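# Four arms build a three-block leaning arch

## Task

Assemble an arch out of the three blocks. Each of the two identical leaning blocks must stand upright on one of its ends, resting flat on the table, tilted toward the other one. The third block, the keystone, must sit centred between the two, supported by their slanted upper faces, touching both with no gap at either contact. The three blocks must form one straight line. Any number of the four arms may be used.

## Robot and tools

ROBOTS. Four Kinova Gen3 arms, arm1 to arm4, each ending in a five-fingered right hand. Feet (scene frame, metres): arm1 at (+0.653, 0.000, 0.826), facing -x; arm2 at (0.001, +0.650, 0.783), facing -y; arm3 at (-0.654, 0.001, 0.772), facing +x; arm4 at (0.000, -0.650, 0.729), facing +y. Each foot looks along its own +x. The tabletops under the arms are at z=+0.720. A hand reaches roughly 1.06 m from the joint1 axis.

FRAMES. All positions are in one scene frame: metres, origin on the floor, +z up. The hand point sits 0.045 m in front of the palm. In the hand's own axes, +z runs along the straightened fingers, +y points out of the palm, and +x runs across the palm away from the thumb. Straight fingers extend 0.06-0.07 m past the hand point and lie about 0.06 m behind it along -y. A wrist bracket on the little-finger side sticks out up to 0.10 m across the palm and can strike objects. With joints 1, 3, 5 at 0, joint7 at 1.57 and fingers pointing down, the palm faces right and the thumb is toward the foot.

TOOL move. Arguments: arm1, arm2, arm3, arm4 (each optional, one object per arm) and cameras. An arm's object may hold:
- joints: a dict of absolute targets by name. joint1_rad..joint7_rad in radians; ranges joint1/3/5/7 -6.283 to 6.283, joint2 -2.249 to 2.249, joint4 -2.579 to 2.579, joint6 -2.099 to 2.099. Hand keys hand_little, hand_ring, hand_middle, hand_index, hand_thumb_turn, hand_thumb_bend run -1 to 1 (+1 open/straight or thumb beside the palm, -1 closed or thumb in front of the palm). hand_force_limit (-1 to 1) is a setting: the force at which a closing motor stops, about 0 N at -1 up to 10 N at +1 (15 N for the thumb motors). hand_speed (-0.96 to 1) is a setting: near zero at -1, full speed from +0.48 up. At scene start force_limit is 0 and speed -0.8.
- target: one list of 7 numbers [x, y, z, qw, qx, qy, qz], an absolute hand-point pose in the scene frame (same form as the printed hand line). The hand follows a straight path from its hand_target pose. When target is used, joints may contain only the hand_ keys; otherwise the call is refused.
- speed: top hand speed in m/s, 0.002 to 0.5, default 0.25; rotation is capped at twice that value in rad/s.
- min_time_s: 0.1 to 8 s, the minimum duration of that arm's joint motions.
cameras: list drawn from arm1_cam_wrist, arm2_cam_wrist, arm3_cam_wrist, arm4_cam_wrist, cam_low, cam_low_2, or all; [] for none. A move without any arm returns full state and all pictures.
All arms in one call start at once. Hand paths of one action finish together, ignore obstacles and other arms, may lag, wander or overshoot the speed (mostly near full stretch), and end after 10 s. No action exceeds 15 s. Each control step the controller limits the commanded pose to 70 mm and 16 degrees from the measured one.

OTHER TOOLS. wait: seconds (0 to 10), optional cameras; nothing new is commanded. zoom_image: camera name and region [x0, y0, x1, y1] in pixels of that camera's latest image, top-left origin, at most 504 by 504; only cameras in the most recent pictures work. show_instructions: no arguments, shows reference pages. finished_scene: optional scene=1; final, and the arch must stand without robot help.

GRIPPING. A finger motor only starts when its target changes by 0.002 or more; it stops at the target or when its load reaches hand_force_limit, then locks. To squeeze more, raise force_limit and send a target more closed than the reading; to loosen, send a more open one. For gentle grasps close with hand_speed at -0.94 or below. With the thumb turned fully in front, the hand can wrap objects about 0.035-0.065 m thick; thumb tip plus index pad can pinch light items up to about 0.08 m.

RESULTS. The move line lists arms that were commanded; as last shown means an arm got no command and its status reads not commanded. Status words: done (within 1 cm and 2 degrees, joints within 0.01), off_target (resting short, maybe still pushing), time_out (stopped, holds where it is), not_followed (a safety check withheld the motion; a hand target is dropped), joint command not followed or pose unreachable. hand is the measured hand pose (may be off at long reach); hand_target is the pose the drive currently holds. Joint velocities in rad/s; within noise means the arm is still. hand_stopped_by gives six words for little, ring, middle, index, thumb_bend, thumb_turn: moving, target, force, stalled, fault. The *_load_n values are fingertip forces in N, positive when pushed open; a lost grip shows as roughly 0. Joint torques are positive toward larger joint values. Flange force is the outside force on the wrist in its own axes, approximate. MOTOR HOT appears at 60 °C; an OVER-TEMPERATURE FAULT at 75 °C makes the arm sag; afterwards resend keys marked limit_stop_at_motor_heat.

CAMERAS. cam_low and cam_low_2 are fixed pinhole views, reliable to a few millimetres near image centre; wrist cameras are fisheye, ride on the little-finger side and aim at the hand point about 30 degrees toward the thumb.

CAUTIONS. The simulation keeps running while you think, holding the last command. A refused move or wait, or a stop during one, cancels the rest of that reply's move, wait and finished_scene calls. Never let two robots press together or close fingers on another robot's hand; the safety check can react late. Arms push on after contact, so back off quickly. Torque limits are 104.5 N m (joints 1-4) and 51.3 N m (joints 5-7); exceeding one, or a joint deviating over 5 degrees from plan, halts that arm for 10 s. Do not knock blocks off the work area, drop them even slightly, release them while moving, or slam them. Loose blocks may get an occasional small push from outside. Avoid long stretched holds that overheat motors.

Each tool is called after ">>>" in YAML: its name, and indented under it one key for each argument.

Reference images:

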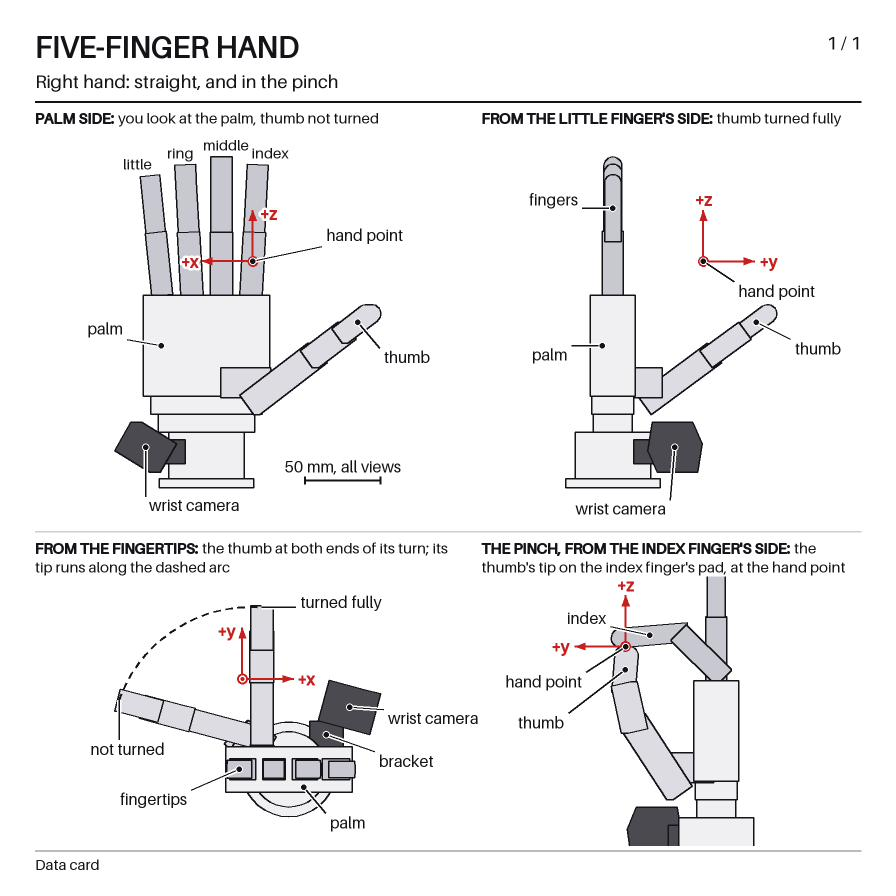

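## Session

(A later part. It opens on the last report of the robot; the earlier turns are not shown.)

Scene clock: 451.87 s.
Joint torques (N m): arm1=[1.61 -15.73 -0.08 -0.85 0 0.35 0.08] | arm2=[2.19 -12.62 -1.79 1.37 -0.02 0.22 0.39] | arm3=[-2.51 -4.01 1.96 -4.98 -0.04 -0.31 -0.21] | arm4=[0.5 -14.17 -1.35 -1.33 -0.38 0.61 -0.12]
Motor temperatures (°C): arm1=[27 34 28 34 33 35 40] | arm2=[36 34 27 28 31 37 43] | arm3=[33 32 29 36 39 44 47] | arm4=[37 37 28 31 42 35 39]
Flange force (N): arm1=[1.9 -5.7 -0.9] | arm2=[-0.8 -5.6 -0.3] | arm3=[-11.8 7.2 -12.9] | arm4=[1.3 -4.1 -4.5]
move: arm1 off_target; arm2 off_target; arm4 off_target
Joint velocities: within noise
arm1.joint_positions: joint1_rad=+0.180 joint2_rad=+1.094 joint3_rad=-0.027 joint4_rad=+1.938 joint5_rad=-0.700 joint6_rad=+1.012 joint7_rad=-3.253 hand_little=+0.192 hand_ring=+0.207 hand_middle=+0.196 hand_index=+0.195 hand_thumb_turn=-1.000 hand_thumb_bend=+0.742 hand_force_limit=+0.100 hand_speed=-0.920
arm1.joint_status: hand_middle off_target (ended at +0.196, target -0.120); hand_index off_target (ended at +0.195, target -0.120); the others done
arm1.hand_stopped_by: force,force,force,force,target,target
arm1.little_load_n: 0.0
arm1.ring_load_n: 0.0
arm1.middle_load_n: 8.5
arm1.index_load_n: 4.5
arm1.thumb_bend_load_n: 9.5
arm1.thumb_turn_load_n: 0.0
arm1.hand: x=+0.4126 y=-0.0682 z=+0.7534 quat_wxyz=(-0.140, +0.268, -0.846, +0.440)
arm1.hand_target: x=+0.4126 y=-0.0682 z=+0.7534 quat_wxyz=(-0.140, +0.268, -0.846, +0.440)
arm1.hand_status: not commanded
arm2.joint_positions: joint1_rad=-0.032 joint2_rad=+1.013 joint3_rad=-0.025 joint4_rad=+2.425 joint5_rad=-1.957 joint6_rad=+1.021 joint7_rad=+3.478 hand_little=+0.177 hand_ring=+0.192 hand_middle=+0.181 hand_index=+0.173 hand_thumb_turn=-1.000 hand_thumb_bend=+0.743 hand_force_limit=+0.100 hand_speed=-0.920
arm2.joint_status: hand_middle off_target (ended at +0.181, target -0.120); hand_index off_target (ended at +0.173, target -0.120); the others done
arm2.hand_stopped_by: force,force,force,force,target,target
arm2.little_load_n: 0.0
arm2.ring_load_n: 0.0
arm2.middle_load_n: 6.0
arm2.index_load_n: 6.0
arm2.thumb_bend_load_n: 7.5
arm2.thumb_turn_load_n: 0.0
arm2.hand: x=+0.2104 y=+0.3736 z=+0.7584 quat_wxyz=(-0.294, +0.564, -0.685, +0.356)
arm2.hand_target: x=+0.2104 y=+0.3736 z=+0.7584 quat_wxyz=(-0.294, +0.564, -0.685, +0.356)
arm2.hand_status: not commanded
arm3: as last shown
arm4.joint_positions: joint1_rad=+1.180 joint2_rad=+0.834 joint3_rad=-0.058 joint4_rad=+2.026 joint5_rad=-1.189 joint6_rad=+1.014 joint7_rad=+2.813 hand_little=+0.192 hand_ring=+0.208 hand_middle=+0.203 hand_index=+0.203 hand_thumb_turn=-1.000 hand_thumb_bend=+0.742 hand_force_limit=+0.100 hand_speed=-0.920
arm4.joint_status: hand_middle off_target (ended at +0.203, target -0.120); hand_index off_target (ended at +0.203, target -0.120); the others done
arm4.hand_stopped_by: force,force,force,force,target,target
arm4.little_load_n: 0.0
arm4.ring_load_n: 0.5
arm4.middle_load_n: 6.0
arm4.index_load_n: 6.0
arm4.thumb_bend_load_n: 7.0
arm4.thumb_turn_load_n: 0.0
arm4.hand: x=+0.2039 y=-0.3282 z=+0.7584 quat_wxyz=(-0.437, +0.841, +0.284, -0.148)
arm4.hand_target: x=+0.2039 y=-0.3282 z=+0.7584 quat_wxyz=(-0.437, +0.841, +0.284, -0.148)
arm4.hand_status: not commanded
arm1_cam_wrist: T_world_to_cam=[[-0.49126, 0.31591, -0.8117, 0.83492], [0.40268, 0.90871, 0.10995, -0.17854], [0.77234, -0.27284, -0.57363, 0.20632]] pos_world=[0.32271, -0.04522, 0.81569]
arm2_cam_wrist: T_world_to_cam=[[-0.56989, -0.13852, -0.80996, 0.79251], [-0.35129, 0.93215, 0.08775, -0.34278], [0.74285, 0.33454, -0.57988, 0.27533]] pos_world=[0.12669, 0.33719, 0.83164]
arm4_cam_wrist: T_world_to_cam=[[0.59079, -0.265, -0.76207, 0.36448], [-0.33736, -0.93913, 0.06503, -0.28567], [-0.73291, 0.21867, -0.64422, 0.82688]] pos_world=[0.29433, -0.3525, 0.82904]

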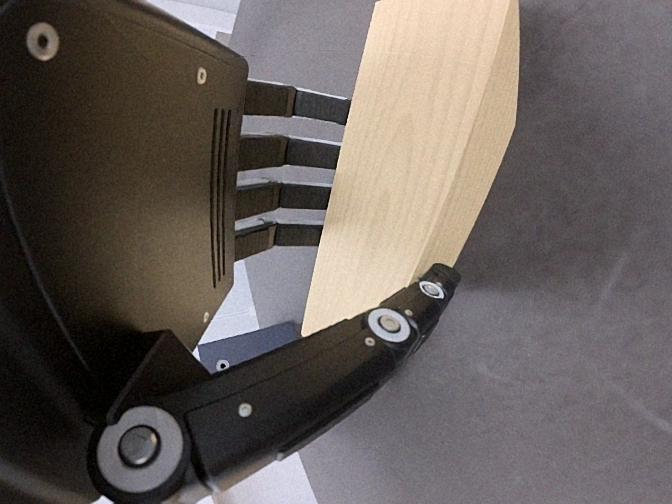

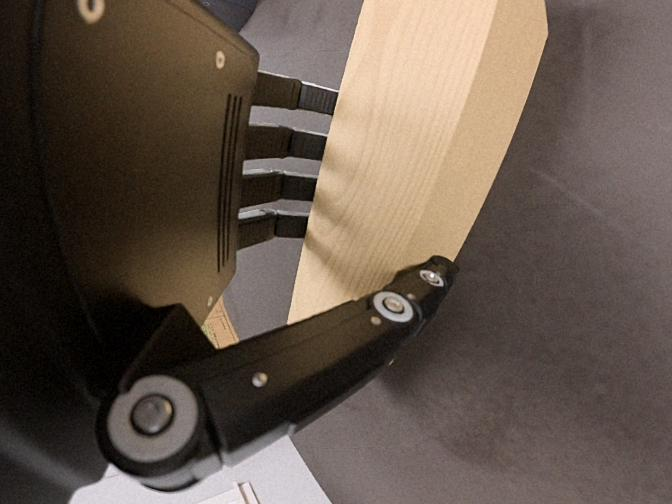

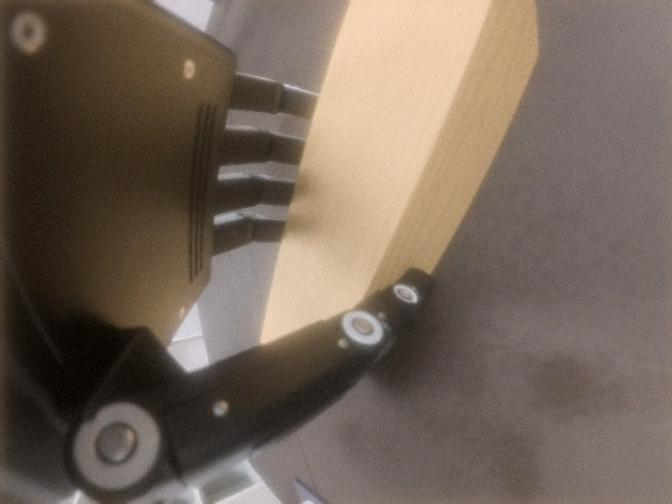

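>>> move:
  arm4: {"target":[0.2039,-0.3282,0.8784,-0.4374,0.8406,0.2837,-0.1476],"speed":0.05}
  arm2: {"target":[0.2104,0.3736,0.8784,-0.2936,0.5643,-0.6845,0.3561],"speed":0.05}
  arm1: {"target":[0.4126,-0.0682,0.8734,0.1396,-0.2683,0.8456,-0.44],"speed":0.05}
  cameras: ["cam_low","cam_low_2","arm2_cam_wrist","arm4_cam_wrist","arm1_cam_wrist"]

Scene clock: 478.73 s.
Joint torques (N m): arm1=[1.17 -15.45 -0.94 -1.14 -0.41 2.06 -0.06] | arm2=[1.56 -12.75 -3.45 -2.09 -0.48 2.51 0.25] | arm3=[-2.48 -4.09 1.97 -5.01 -0.05 -0.34 -0.21] | arm4=[-0.2 -15.05 -2.6 -3.74 -1.72 2.33 -0.3]
Motor temperatures (°C): arm1=[27 34 28 34 33 35 40] | arm2=[36 34 27 28 31 37 43] | arm3=[33 32 29 36 39 44 47] | arm4=[37 37 28 31 42 35 39]
Flange force (N): arm1=[2.3 0.7 1.7] | arm2=[0.4 2.3 2.3] | arm3=[-12.0 7.2 -12.9] | arm4=[1.6 3.4 -1.2]
move: arm1 done; arm2 done; arm4 done
Joint velocities: within noise
arm1.joint_positions: joint1_rad=+0.156 joint2_rad=+0.791 joint3_rad=+0.002 joint4_rad=+2.001 joint5_rad=-0.650 joint6_rad=+1.213 joint7_rad=-3.400 hand_little=+0.192 hand_ring=+0.207 hand_middle=+0.196 hand_index=+0.195 hand_thumb_turn=-1.000 hand_thumb_bend=+0.742 hand_force_limit=+0.100 hand_speed=-0.920
arm1.joint_status: not commanded
arm1.hand_stopped_by: force,force,force,force,target,target
arm1.little_load_n: 0.0
arm1.ring_load_n: 0.0
arm1.middle_load_n: 6.5
arm1.index_load_n: 3.5
arm1.thumb_bend_load_n: 11.0
arm1.thumb_turn_load_n: 0.5
arm1.hand: x=+0.4126 y=-0.0682 z=+0.8734 quat_wxyz=(-0.140, +0.268, -0.846, +0.440)
arm1.hand_target: x=+0.4126 y=-0.0682 z=+0.8734 quat_wxyz=(-0.140, +0.268, -0.846, +0.440)
arm1.hand_status: done (0.000 m and 0.0 deg from the pose sent, 0.120 m and 0.0 deg at the start)
arm2.joint_positions: joint1_rad=-0.025 joint2_rad=+0.570 joint3_rad=-0.036 joint4_rad=+2.446 joint5_rad=-1.682 joint6_rad=+0.917 joint7_rad=+2.981 hand_little=+0.177 hand_ring=+0.192 hand_middle=+0.181 hand_index=+0.173 hand_thumb_turn=-1.000 hand_thumb_bend=+0.744 hand_force_limit=+0.100 hand_speed=-0.920
arm2.joint_status: not commanded
arm2.hand_stopped_by: force,force,force,force,target,target
arm2.little_load_n: 0.0
arm2.ring_load_n: 0.0
arm2.middle_load_n: 4.5
arm2.index_load_n: 4.0
arm2.thumb_bend_load_n: 9.0
arm2.thumb_turn_load_n: 0.0
arm2.hand: x=+0.2104 y=+0.3736 z=+0.8784 quat_wxyz=(-0.294, +0.564, -0.684, +0.356)
arm2.hand_target: x=+0.2104 y=+0.3736 z=+0.8784 quat_wxyz=(-0.294, +0.564, -0.684, +0.356)
arm2.hand_status: done (0.000 m and 0.0 deg from the pose sent, 0.120 m and 0.0 deg at the start)
arm3: as last shown
arm4.joint_positions: joint1_rad=+1.156 joint2_rad=+0.547 joint3_rad=-0.017 joint4_rad=+1.988 joint5_rad=-1.060 joint6_rad=+1.183 joint7_rad=+2.501 hand_little=+0.192 hand_ring=+0.208 hand_middle=+0.203 hand_index=+0.203 hand_thumb_turn=-1.000 hand_thumb_bend=+0.742 hand_force_limit=+0.100 hand_speed=-0.920
arm4.joint_status: not commanded
arm4.hand_stopped_by: force,force,force,force,target,target
arm4.little_load_n: 0.0
arm4.ring_load_n: 0.0
arm4.middle_load_n: 4.5
arm4.index_load_n: 4.5
arm4.thumb_bend_load_n: 8.5
arm4.thumb_turn_load_n: 0.0
arm4.hand: x=+0.2039 y=-0.3282 z=+0.8784 quat_wxyz=(-0.437, +0.841, +0.284, -0.148)
arm4.hand_target: x=+0.2039 y=-0.3282 z=+0.8784 quat_wxyz=(-0.437, +0.841, +0.284, -0.148)
arm4.hand_status: done (0.000 m and 0.0 deg from the pose sent, 0.120 m and 0.0 deg at the start)
pictures: arm1_cam_wrist, arm2_cam_wrist, arm4_cam_wrist, cam_low, cam_low_2
arm1_cam_wrist: T_world_to_cam=[[-0.49118, 0.31594, -0.81174, 0.93238], [0.4027, 0.9087, 0.11, -0.19183], [0.77238, -0.27286, -0.57356, 0.275]] pos_world=[0.32281, -0.04522, 0.93569]
arm2_cam_wrist: T_world_to_cam=[[-0.56987, -0.13857, -0.80997, 0.88972], [-0.35132, 0.93214, 0.08771, -0.35326], [0.74285, 0.33454, -0.57988, 0.34492]] pos_world=[0.12669, 0.33719, 0.95164]
arm4_cam_wrist: T_world_to_cam=[[0.59079, -0.265, -0.76207, 0.45593], [-0.33736, -0.93913, 0.06503, -0.29347], [-0.73291, 0.21867, -0.64422, 0.90419]] pos_world=[0.29433, -0.3525, 0.94904]

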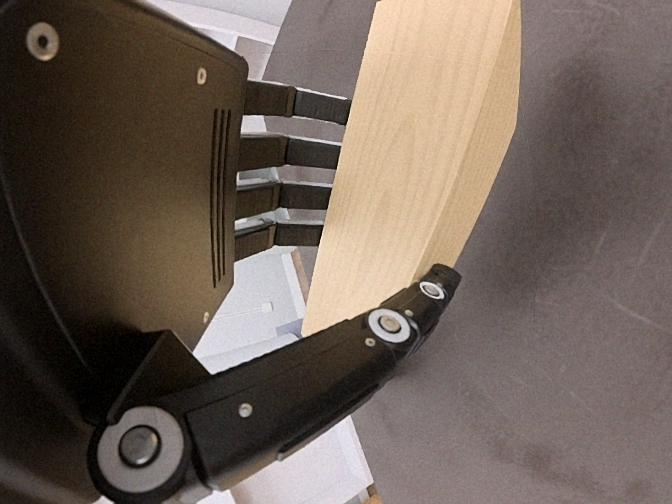

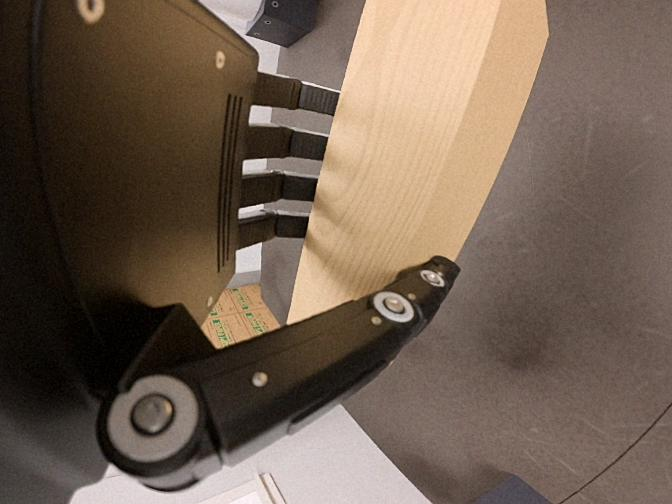

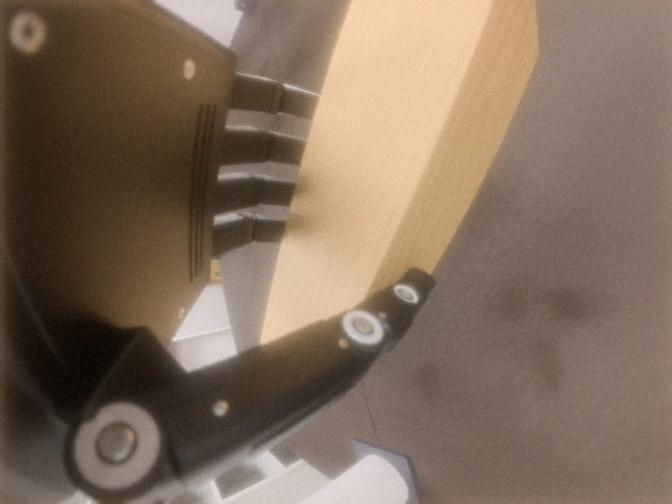

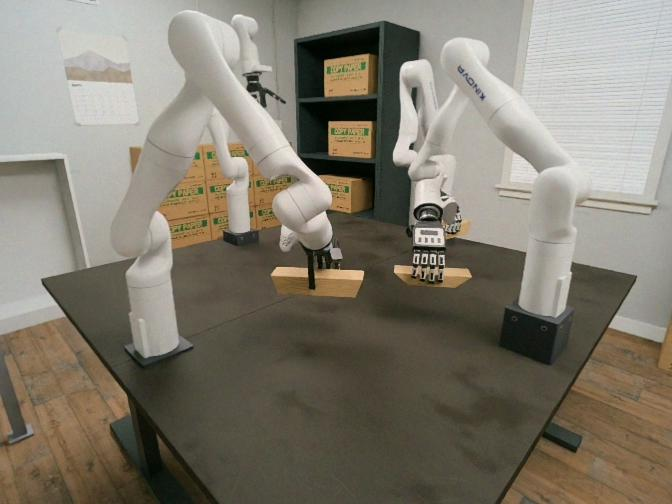

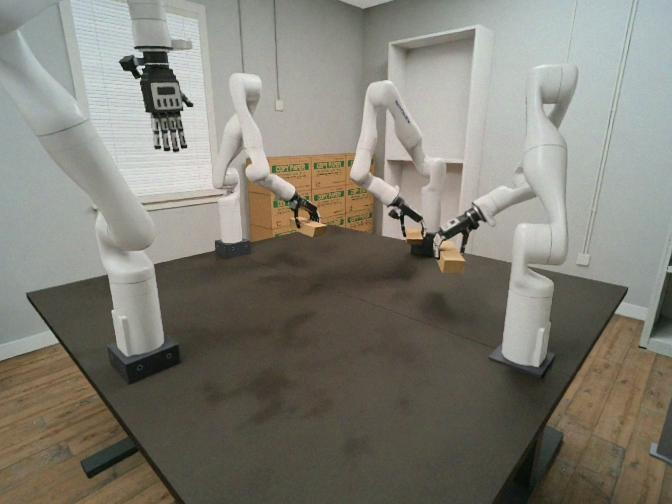

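>>> move:
  arm1: {"joints":{"joint1_rad":0.1,"joint2_rad":0.1,"joint3_rad":0.0,"joint4_rad":2.1,"joint5_rad":-0.65,"joint6_rad":1.2,"joint7_rad":-3.35},"min_time_s":3.5}
  arm4: {"joints":{"joint1_rad":0.15,"joint2_rad":0.15,"joint3_rad":0.0,"joint4_rad":2.0,"joint5_rad":-1.2,"joint6_rad":0.2,"joint7_rad":2.2},"min_time_s":4}
  cameras: ["cam_low","cam_low_2"]

>>> move:
  arm4: {"joints":{"joint1_rad":-0.511,"joint2_rad":0.836,"joint3_rad":0.0,"joint4_rad":1.664,"joint5_rad":-1.32,"joint6_rad":-1.1445,"joint7_rad":1.914},"min_time_s":4}
  cameras: ["cam_low","cam_low_2"]

Scene clock: 553.13 s.
Joint torques (N m): arm1=[1.32 -9.18 -0.24 -7.06 -1.21 0.58 0.09] | arm2=[1.57 -12.76 -3.42 -2.07 -0.46 2.48 0.24] | arm3=[-2.49 -4.14 2.07 -5 -0.04 -0.29 -0.2] | arm4=[-0.34 -13.43 -1.42 -9.36 -0.58 -0.81 -0.09]
Motor temperatures (°C): arm1=[27 35 28 34 33 36 40] | arm2=[36 35 27 28 31 37 43] | arm3=[33 32 29 36 39 44 47] | arm4=[37 38 28 31 41 35 39]
Flange force (N): arm1=[0.8 0.2 3.5] | arm2=[0.3 2.3 2.5] | arm3=[-12.1 7.6 -12.9] | arm4=no reading
move: arm1 done; arm4 done
Joint velocities: within noise
arm1.joint_positions: joint1_rad=+0.100 joint2_rad=+0.100 joint3_rad=+0.000 joint4_rad=+2.100 joint5_rad=-0.650 joint6_rad=+1.200 joint7_rad=-3.350 hand_little=+0.192 hand_ring=+0.207 hand_middle=+0.196 hand_index=+0.195 hand_thumb_turn=-1.000 hand_thumb_bend=+0.742 hand_force_limit=+0.100 hand_speed=-0.920
arm1.joint_status: all done
arm1.hand_stopped_by: force,force,force,force,target,target
arm1.little_load_n: 0.0
arm1.ring_load_n: 0.0
arm1.middle_load_n: 7.0
arm1.index_load_n: 4.0
arm1.thumb_bend_load_n: 10.5
arm1.thumb_turn_load_n: 1.0
arm1.hand: x=+0.3562 y=-0.0729 z=+1.0440 quat_wxyz=(+0.099, +0.418, -0.853, +0.295)
arm1.hand_target: x=+0.3562 y=-0.0729 z=+1.0440 quat_wxyz=(+0.099, +0.418, -0.853, +0.295)
arm1.hand_status: not commanded
arm2, arm3: as last shown
arm2.index_load_n: 4.5
arm4.joint_positions: joint1_rad=+0.150 joint2_rad=+0.150 joint3_rad=+0.000 joint4_rad=+2.000 joint5_rad=-1.200 joint6_rad=+0.200 joint7_rad=+2.200 hand_little=+0.192 hand_ring=+0.208 hand_middle=+0.203 hand_index=+0.203 hand_thumb_turn=-1.000 hand_thumb_bend=+0.742 hand_force_limit=+0.100 hand_speed=-0.920
arm4.joint_status: all done
arm4.hand_stopped_by: force,force,force,force,target,target
arm4.little_load_n: 0.0
arm4.ring_load_n: 0.0
arm4.middle_load_n: 5.0
arm4.index_load_n: 5.0
arm4.thumb_bend_load_n: 8.5
arm4.thumb_turn_load_n: 1.0
arm4.hand: x=+0.0661 y=-0.1024 z=+1.0059 quat_wxyz=(-0.410, +0.793, +0.420, +0.164)
arm4.hand_target: x=+0.0661 y=-0.1024 z=+1.0060 quat_wxyz=(-0.410, +0.793, +0.420, +0.164)
arm4.hand_status: not commanded

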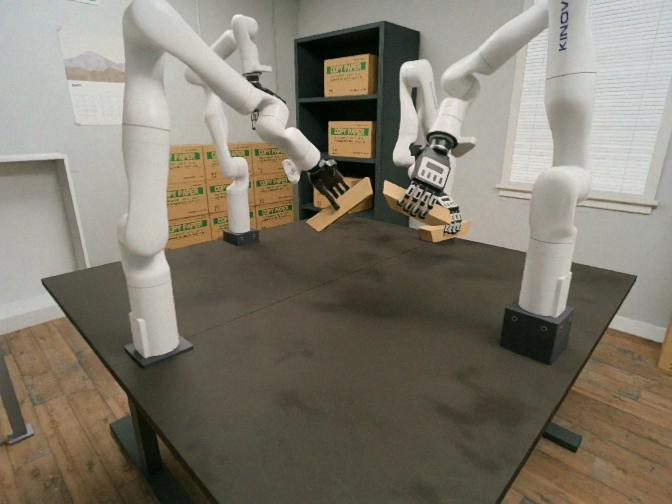

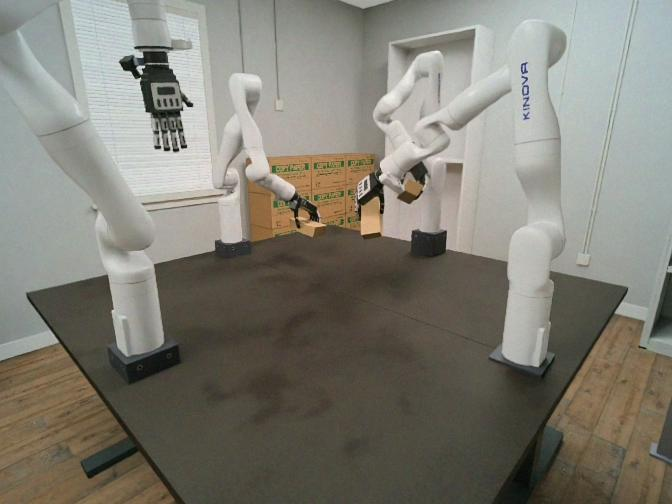

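Scene clock: 557.43 s.
Joint torques (N m): arm1=[1.26 -9.17 -0.17 -7.07 -1.26 0.54 0.11] | arm2=[1.53 -12.74 -3.47 -2.1 -0.46 2.5 0.19] | arm3=[-2.52 -4.08 1.99 -4.99 -0.04 -0.34 -0.23] | arm4=[-0.54 -22 1.35 -5.87 1.7 -3.11 0.04]
Motor temperatures (°C): arm1=[27 35 28 34 33 36 40] | arm2=[36 35 27 28 31 37 43] | arm3=[33 32 29 36 39 44 47] | arm4=[37 38 28 31 41 35 39]
Flange force (N): arm1=[0.8 0.1 3.3] | arm2=[0.1 2.6 2.5] | arm3=[-12.0 7.2 -13.0] | arm4=[-2.1 -1.4 3.8]
move: arm4 done
Joint velocities: within noise
arm1, arm2, arm3: as last shown
arm1.little_load_n: -0.5
arm1.thumb_bend_load_n: 11.0
arm1.thumb_turn_load_n: 0.5
arm2.middle_load_n: 5.0
arm2.index_load_n: 4.0
arm4.joint_positions: joint1_rad=-0.511 joint2_rad=+0.836 joint3_rad=+0.000 joint4_rad=+1.664 joint5_rad=-1.320 joint6_rad=-1.145 joint7_rad=+1.914 hand_little=+0.192 hand_ring=+0.208 hand_middle=+0.203 hand_index=+0.203 hand_thumb_turn=-1.000 hand_thumb_bend=+0.742 hand_force_limit=+0.100 hand_speed=-0.920
arm4.joint_status: all done
arm4.hand_stopped_by: force,force,force,force,target,target
arm4.little_load_n: 0.0
arm4.ring_load_n: 0.0
arm4.middle_load_n: 4.5
arm4.index_load_n: 5.0
arm4.thumb_bend_load_n: 8.5
arm4.thumb_turn_load_n: 1.5
arm4.hand: x=-0.0254 y=+0.0250 z=+0.9233 quat_wxyz=(-0.372, +0.729, +0.270, +0.508)
arm4.hand_target: x=-0.0254 y=+0.0250 z=+0.9233 quat_wxyz=(-0.372, +0.729, +0.270, +0.508)
arm4.hand_status: not commanded

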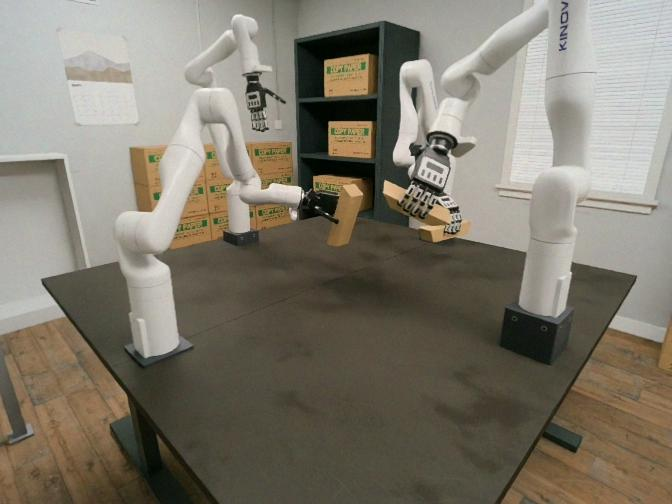

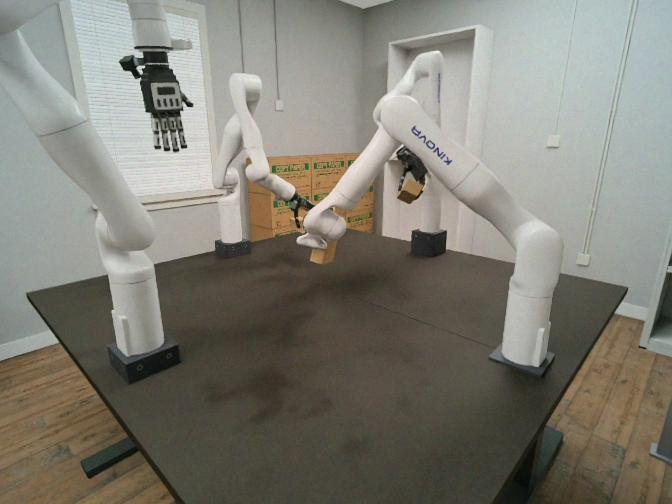

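>>> move:
  arm4: {"target":[-0.0554,0.0032,0.8261,0.37825,-0.72659,-0.26484,-0.50876],"speed":0.06}
  arm2: {"joints":{"joint1_rad":-0.15,"joint2_rad":0.2,"joint3_rad":0.0,"joint4_rad":2.1,"joint5_rad":-1.6,"joint6_rad":0.2,"joint7_rad":2.6},"min_time_s":4}
  cameras: ["cam_low","cam_low_2"]

Scene clock: 580.97 s.
Joint torques (N m): arm1=[1.26 -9.24 -0.19 -7 -1.24 0.58 0.08] | arm2=[1.51 -13.66 -2.09 -10.35 -0.46 0.19 0.44] | arm3=[-2.51 -4.11 2.06 -5.03 -0.01 -0.37 -0.2] | arm4=[-0.55 -22.57 1.76 -4.13 1.19 -3.45 0.04]
Motor temperatures (°C): arm1=[27 35 28 34 33 36 40] | arm2=[36 35 27 28 31 37 43] | arm3=[33 32 29 36 39 44 47] | arm4=[37 39 28 31 41 35 39]
Flange force (N): arm1=[0.9 0.5 3.3] | arm2=no reading | arm3=[-12.0 7.6 -12.9] | arm4=[-2.7 -1.3 3.8]
move: arm2 done; arm4 done
Joint velocities: within noise
arm1, arm3: as last shown
arm1.little_load_n: 0.0
arm1.thumb_bend_load_n: 10.5
arm2.joint_positions: joint1_rad=-0.150 joint2_rad=+0.200 joint3_rad=+0.000 joint4_rad=+2.100 joint5_rad=-1.600 joint6_rad=+0.200 joint7_rad=+2.600 hand_little=+0.177 hand_ring=+0.192 hand_middle=+0.181 hand_index=+0.173 hand_thumb_turn=-1.000 hand_thumb_bend=+0.744 hand_force_limit=+0.100 hand_speed=-0.920
arm2.joint_status: all done
arm2.hand_stopped_by: force,force,force,force,target,target
arm2.little_load_n: 0.0
arm2.ring_load_n: 0.5
arm2.middle_load_n: 4.5
arm2.index_load_n: 5.0
arm2.thumb_bend_load_n: 8.5
arm2.thumb_turn_load_n: 0.5
arm2.hand: x=+0.0645 y=+0.1352 z=+1.0185 quat_wxyz=(+0.096, +0.512, -0.747, +0.412)
arm2.hand_target: x=+0.0645 y=+0.1352 z=+1.0185 quat_wxyz=(+0.096, +0.512, -0.747, +0.412)
arm2.hand_status: not commanded
arm4.joint_positions: joint1_rad=-0.577 joint2_rad=+1.037 joint3_rad=-0.014 joint4_rad=+1.664 joint5_rad=-1.296 joint6_rad=-1.253 joint7_rad=+1.704 hand_little=+0.192 hand_ring=+0.208 hand_middle=+0.203 hand_index=+0.203 hand_thumb_turn=-1.000 hand_thumb_bend=+0.742 hand_force_limit=+0.100 hand_speed=-0.920
arm4.joint_status: not commanded
arm4.hand_stopped_by: force,force,force,force,target,target
arm4.little_load_n: 0.0
arm4.ring_load_n: 0.0
arm4.middle_load_n: 4.5
arm4.index_load_n: 5.0
arm4.thumb_bend_load_n: 8.5
arm4.thumb_turn_load_n: 1.5
arm4.hand: x=-0.0554 y=+0.0032 z=+0.8261 quat_wxyz=(-0.378, +0.727, +0.265, +0.509)
arm4.hand_target: x=-0.0554 y=+0.0032 z=+0.8261 quat_wxyz=(-0.378, +0.727, +0.265, +0.509)
arm4.hand_status: done (0.000 m and 0.0 deg from the pose sent, 0.104 m and 1.0 deg at the start)

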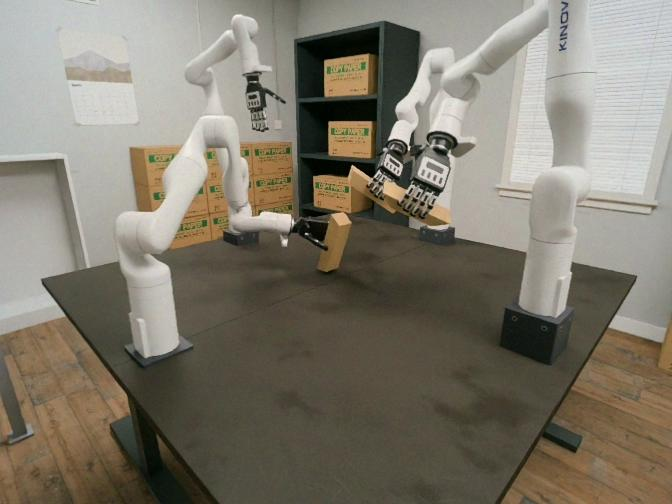

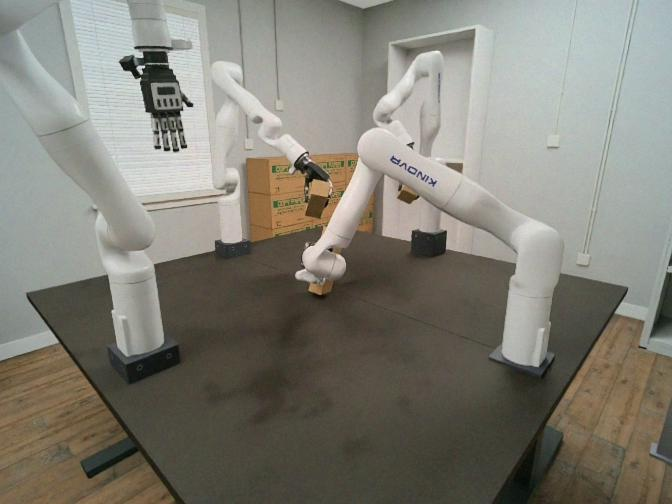

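>>> move:
  arm1: {"joints":{"joint1_rad":-0.5},"min_time_s":2.5}
  arm2: {"joints":{"joint1_rad":-0.807,"joint2_rad":1.06,"joint3_rad":0.0,"joint4_rad":1.256,"joint5_rad":-1.561,"joint6_rad":-1.276,"joint7_rad":2.1},"min_time_s":4.5}
  cameras: ["cam_low","cam_low_2"]

Scene clock: 616.67 s.
Joint torques (N m): arm1=[1.25 -9.17 -0.22 -7.09 -1.24 0.55 0.07] | arm2=[1.66 -25.76 1.38 -7.99 2.54 -2.59 0.57] | arm3=[-2.52 -4.14 2.02 -5.07 -0.03 -0.33 -0.23] | arm4=[-0.6 -22.56 1.75 -4.1 1.18 -3.47 0.04]
Motor temperatures (°C): arm1=[27 34 28 34 33 36 40] | arm2=[36 36 27 29 31 37 43] | arm3=[33 32 29 36 39 44 47] | arm4=[36 39 28 31 41 35 39]
Flange force (N): arm1=[0.7 0.5 3.4] | arm2=[-5.2 4.8 -0.6] | arm3=[-12.0 7.4 -12.7] | arm4=[-2.7 -1.3 3.9]
move: arm1 done; arm2 done
Joint velocities: within noise
arm1.joint_positions: joint1_rad=-0.500 joint2_rad=+0.100 joint3_rad=+0.000 joint4_rad=+2.100 joint5_rad=-0.650 joint6_rad=+1.200 joint7_rad=-3.350 hand_little=+0.192 hand_ring=+0.207 hand_middle=+0.196 hand_index=+0.195 hand_thumb_turn=-1.000 hand_thumb_bend=+0.742 hand_force_limit=+0.100 hand_speed=-0.920
arm1.joint_status: all done
arm1.hand_stopped_by: force,force,force,force,target,target
arm1.little_load_n: 0.0
arm1.ring_load_n: 0.0
arm1.middle_load_n: 7.0
arm1.index_load_n: 4.0
arm1.thumb_bend_load_n: 10.5
arm1.thumb_turn_load_n: 1.0
arm1.hand: x=+0.4501 y=-0.2262 z=+1.0464 quat_wxyz=(+0.012, +0.653, -0.690, +0.312)
arm1.hand_target: x=+0.4501 y=-0.2262 z=+1.0464 quat_wxyz=(+0.012, +0.653, -0.690, +0.312)
arm1.hand_status: not commanded
arm2.joint_positions: joint1_rad=-0.807 joint2_rad=+1.060 joint3_rad=+0.000 joint4_rad=+1.256 joint5_rad=-1.561 joint6_rad=-1.276 joint7_rad=+2.100 hand_little=+0.177 hand_ring=+0.192 hand_middle=+0.181 hand_index=+0.173 hand_thumb_turn=-1.000 hand_thumb_bend=+0.744 hand_force_limit=+0.100 hand_speed=-0.920
arm2.joint_status: all done
arm2.hand_stopped_by: force,force,force,force,target,target
arm2.little_load_n: 0.0
arm2.ring_load_n: 0.0
arm2.middle_load_n: 4.5
arm2.index_load_n: 4.5
arm2.thumb_bend_load_n: 9.0
arm2.thumb_turn_load_n: 2.0
arm2.hand: x=+0.1911 y=-0.0270 z=+0.9586 quat_wxyz=(+0.505, +0.254, -0.726, +0.391)
arm2.hand_target: x=+0.1911 y=-0.0270 z=+0.9586 quat_wxyz=(+0.505, +0.254, -0.726, +0.391)
arm2.hand_status: not commanded
arm3, arm4: as last shown
arm4.thumb_bend_load_n: 8.0

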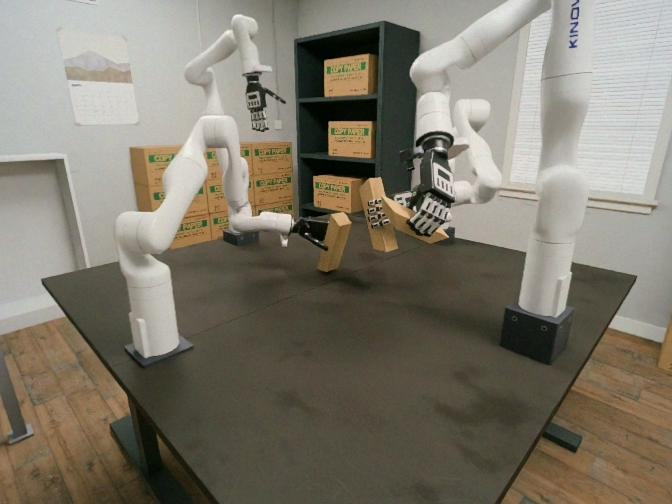

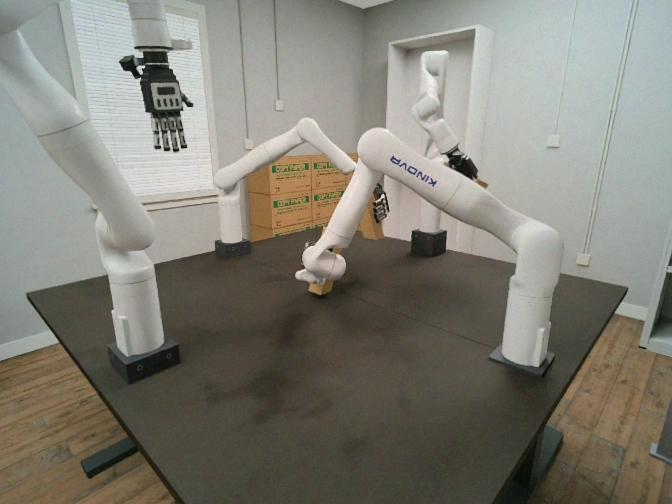

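>>> move:
  arm2: {"target":[0.2154,-0.0032,0.8261,0.50876,0.26484,-0.72659,0.37825],"speed":0.06}
  cameras: ["cam_low","cam_low_2","arm2_cam_wrist","arm4_cam_wrist"]

Scene clock: 624.20 s.
Joint torques (N m): arm1=[1.24 -9.08 -0.24 -7.12 -1.26 0.52 0.07] | arm2=[1.66 -26.44 1.66 -6.6 2.15 -2.93 0.59] | arm3=[-2.51 -4.06 2.02 -5.03 -0.05 -0.34 -0.21] | arm4=[-0.53 -22.58 1.75 -4.12 1.19 -3.46 0.03]
Motor temperatures (°C): arm1=[27 34 28 34 33 35 40] | arm2=[36 36 27 29 31 37 43] | arm3=[33 32 29 36 39 44 47] | arm4=[36 39 28 31 41 35 39]
Flange force (N): arm1=[0.6 0.2 3.2] | arm2=[-4.6 4.5 -0.2] | arm3=[-11.9 7.4 -12.8] | arm4=[-2.8 -1.4 3.8]
move: arm2 done
Joint velocities: within noise
arm1, arm3, arm4: as last shown
arm2.joint_positions: joint1_rad=-0.859 joint2_rad=+1.306 joint3_rad=-0.010 joint4_rad=+1.170 joint5_rad=-1.564 joint6_rad=-1.316 joint7_rad=+1.970 hand_little=+0.177 hand_ring=+0.192 hand_middle=+0.181 hand_index=+0.173 hand_thumb_turn=-1.000 hand_thumb_bend=+0.744 hand_force_limit=+0.100 hand_speed=-0.920
arm2.joint_status: not commanded
arm2.hand_stopped_by: force,force,force,force,target,target
arm2.little_load_n: 0.0
arm2.ring_load_n: 0.0
arm2.middle_load_n: 4.0
arm2.index_load_n: 5.0
arm2.thumb_bend_load_n: 9.0
arm2.thumb_turn_load_n: 1.5
arm2.hand: x=+0.2154 y=-0.0032 z=+0.8261 quat_wxyz=(+0.509, +0.265, -0.727, +0.378)
arm2.hand_target: x=+0.2154 y=-0.0032 z=+0.8261 quat_wxyz=(+0.509, +0.265, -0.727, +0.378)
arm2.hand_status: done (0.000 m and 0.0 deg from the pose sent, 0.137 m and 2.0 deg at the start)
arm3.index_load_n: 0.5
arm4.thumb_bend_load_n: 8.5
pictures: arm2_cam_wrist, arm4_cam_wrist, cam_low, cam_low_2
arm2_cam_wrist: T_world_to_cam=[[-0.84502, 0.53265, -0.04723, 0.22931], [0.37231, 0.52264, -0.76697, 0.55308], [-0.38384, -0.66568, -0.63995, 0.72601]] pos_world=[0.26653, 0.07209, 0.89963]
arm4_cam_wrist: T_world_to_cam=[[0.82214, -0.56849, 0.03003, 0.01643], [-0.34734, -0.54271, -0.76474, 0.61731], [0.45104, 0.61829, -0.64364, 0.67178]] pos_world=[-0.10209, -0.07099, 0.90397]

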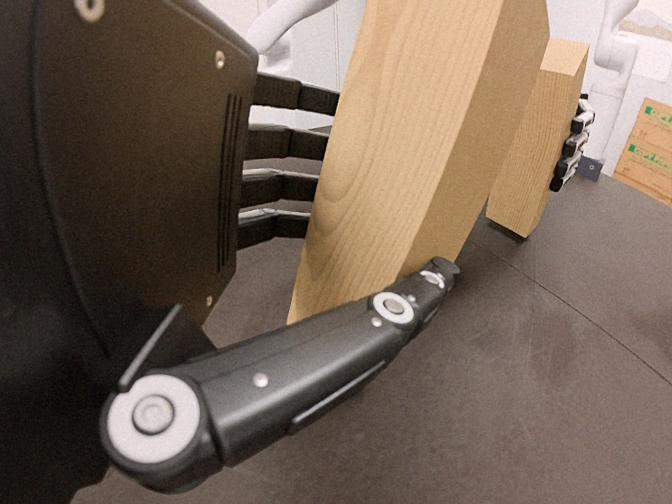

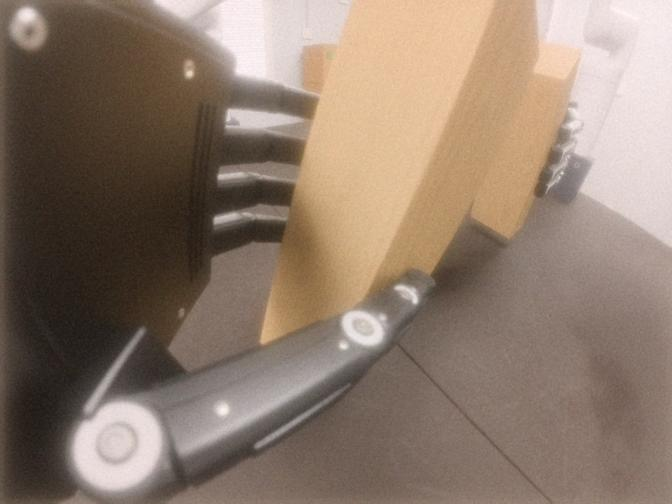

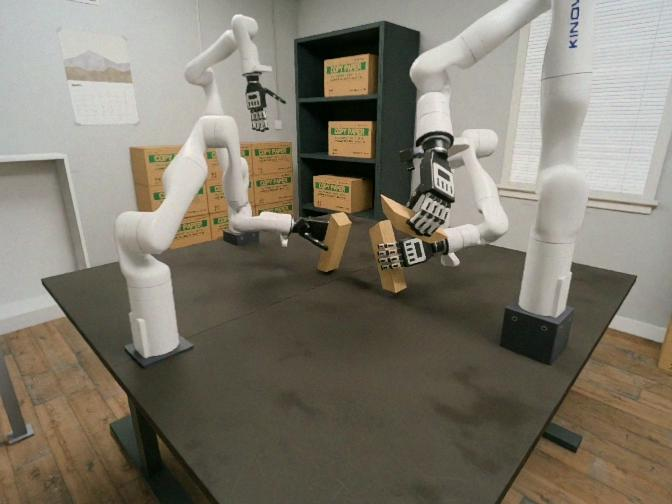

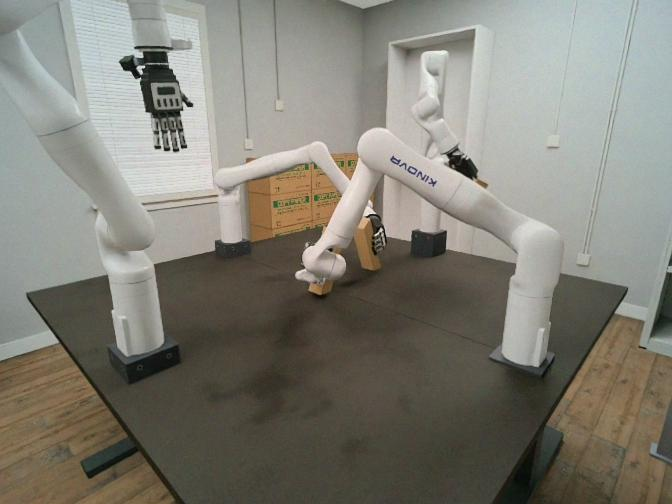

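>>> zoom_image:
  camera: "cam_low"
  region: [290, 190, 450, 310]

>>> zoom_image:
  camera: "arm2_cam_wrist"
  region: [400, 0, 672, 260]

Scaled by 3.150.

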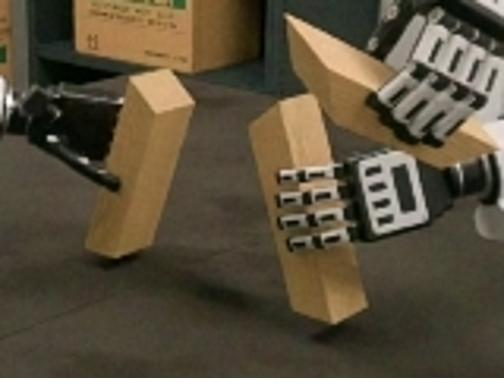

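Scaled by 1.853 from the camera's image (finer frame: 960x720).

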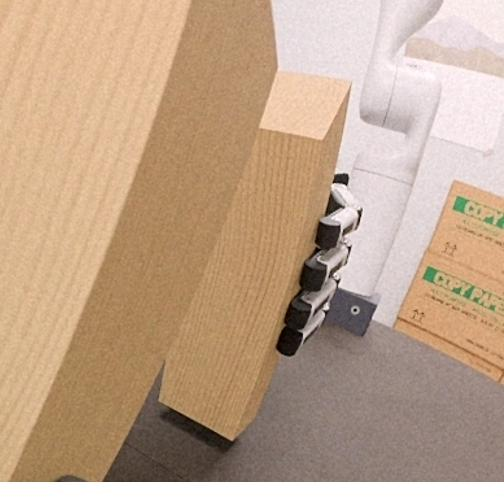

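>>> move:
  arm2: {"target":[0.2154,-0.0032,0.8081,0.50876,0.26484,-0.72659,0.37825],"speed":0.02}
  arm4: {"target":[-0.0554,0.0032,0.8081,0.37825,-0.72659,-0.26484,-0.50876],"speed":0.02}
  cameras: ["cam_low"]

>>> zoom_image:
  camera: "cam_low"
  region: [290, 190, 450, 310]

Scene clock: 631.83 s.
Joint torques (N m): arm1=[1.26 -9.11 -0.23 -6.99 -1.25 0.56 0.06] | arm2=[1.73 -26.45 1.71 -6.53 2.09 -2.95 0.62] | arm3=[-2.49 -4.05 2.02 -5 -0.01 -0.35 -0.19] | arm4=[-0.61 -20.32 0.62 -3.33 0.78 -2.09 -0.19]
Motor temperatures (°C): arm1=[27 34 28 34 33 35 40] | arm2=[36 36 27 29 31 37 43] | arm3=[33 31 29 36 39 44 47] | arm4=[36 39 28 31 41 35 39]
Flange force (N): arm1=[0.9 0.5 3.1] | arm2=[-4.3 4.9 -0.4] | arm3=[-11.9 7.5 -12.9] | arm4=[1.4 -1.9 2.2]
move: arm2 done; arm4 done
Joint velocities: within noise
arm1: as last shown
arm1.thumb_bend_load_n: 11.0
arm2.joint_positions: joint1_rad=-0.860 joint2_rad=+1.343 joint3_rad=-0.009 joint4_rad=+1.149 joint5_rad=-1.561 joint6_rad=-1.316 joint7_rad=+1.954 hand_little=+0.177 hand_ring=+0.192 hand_middle=+0.181 hand_index=+0.173 hand_thumb_turn=-1.000 hand_thumb_bend=+0.744 hand_force_limit=+0.100 hand_speed=-0.920
arm2.joint_status: not commanded
arm2.hand_stopped_by: force,force,force,force,target,target
arm2.little_load_n: 0.0
arm2.ring_load_n: 0.0
arm2.middle_load_n: 4.0
arm2.index_load_n: 4.5
arm2.thumb_bend_load_n: 9.0
arm2.thumb_turn_load_n: 1.5
arm2.hand: x=+0.2154 y=-0.0032 z=+0.8081 quat_wxyz=(+0.509, +0.265, -0.727, +0.378)
arm2.hand_target: x=+0.2154 y=-0.0032 z=+0.8081 quat_wxyz=(+0.509, +0.265, -0.727, +0.378)
arm2.hand_status: done (0.000 m and 0.0 deg from the pose sent, 0.018 m and 0.0 deg at the start)
arm3.joint_positions: joint1_rad=-0.140 joint2_rad=-0.393 joint3_rad=-0.104 joint4_rad=+1.449 joint5_rad=-0.074 joint6_rad=+1.974 joint7_rad=-1.652 hand_little=+1.000 hand_ring=+1.000 hand_middle=+1.000 hand_index=+1.000 hand_thumb_turn=+1.000 hand_thumb_bend=+1.000 hand_force_limit=+0.000 hand_speed=-0.800
arm3.joint_status: not commanded
arm3.hand_stopped_by: target,target,target,target,target,target
arm3.little_load_n: -0.5
arm3.ring_load_n: 0.0
arm3.middle_load_n: 0.0
arm3.index_load_n: 0.0
arm3.thumb_bend_load_n: 0.0
arm3.thumb_turn_load_n: 0.0
arm3.hand: x=-0.4935 y=+0.1051 z=+1.2855 quat_wxyz=(-0.051, +0.099, -0.993, -0.024)
arm3.hand_target: x=-0.4935 y=+0.1051 z=+1.2855 quat_wxyz=(-0.051, +0.099, -0.993, -0.024)
arm3.hand_status: not commanded
arm4.joint_positions: joint1_rad=-0.577 joint2_rad=+1.077 joint3_rad=-0.013 joint4_rad=+1.652 joint5_rad=-1.287 joint6_rad=-1.260 joint7_rad=+1.676 hand_little=+0.192 hand_ring=+0.208 hand_middle=+0.203 hand_index=+0.203 hand_thumb_turn=-1.000 hand_thumb_bend=+0.742 hand_force_limit=+0.100 hand_speed=-0.920
arm4.joint_status: not commanded
arm4.hand_stopped_by: force,force,force,force,target,target
arm4.little_load_n: 0.0
arm4.ring_load_n: 0.0
arm4.middle_load_n: 4.5
arm4.index_load_n: 4.5
arm4.thumb_bend_load_n: 8.5
arm4.thumb_turn_load_n: 0.0
arm4.hand: x=-0.0554 y=+0.0032 z=+0.8081 quat_wxyz=(-0.378, +0.727, +0.265, +0.509)
arm4.hand_target: x=-0.0554 y=+0.0032 z=+0.8081 quat_wxyz=(-0.378, +0.727, +0.265, +0.509)
arm4.hand_status: done (0.000 m and 0.0 deg from the pose sent, 0.018 m and 0.0 deg at the start)

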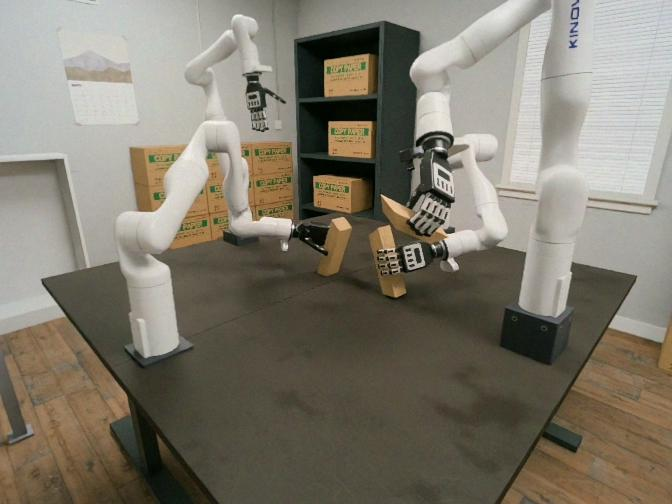

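Scaled by 3.150.

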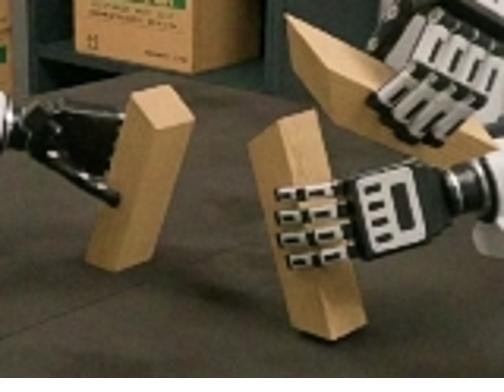

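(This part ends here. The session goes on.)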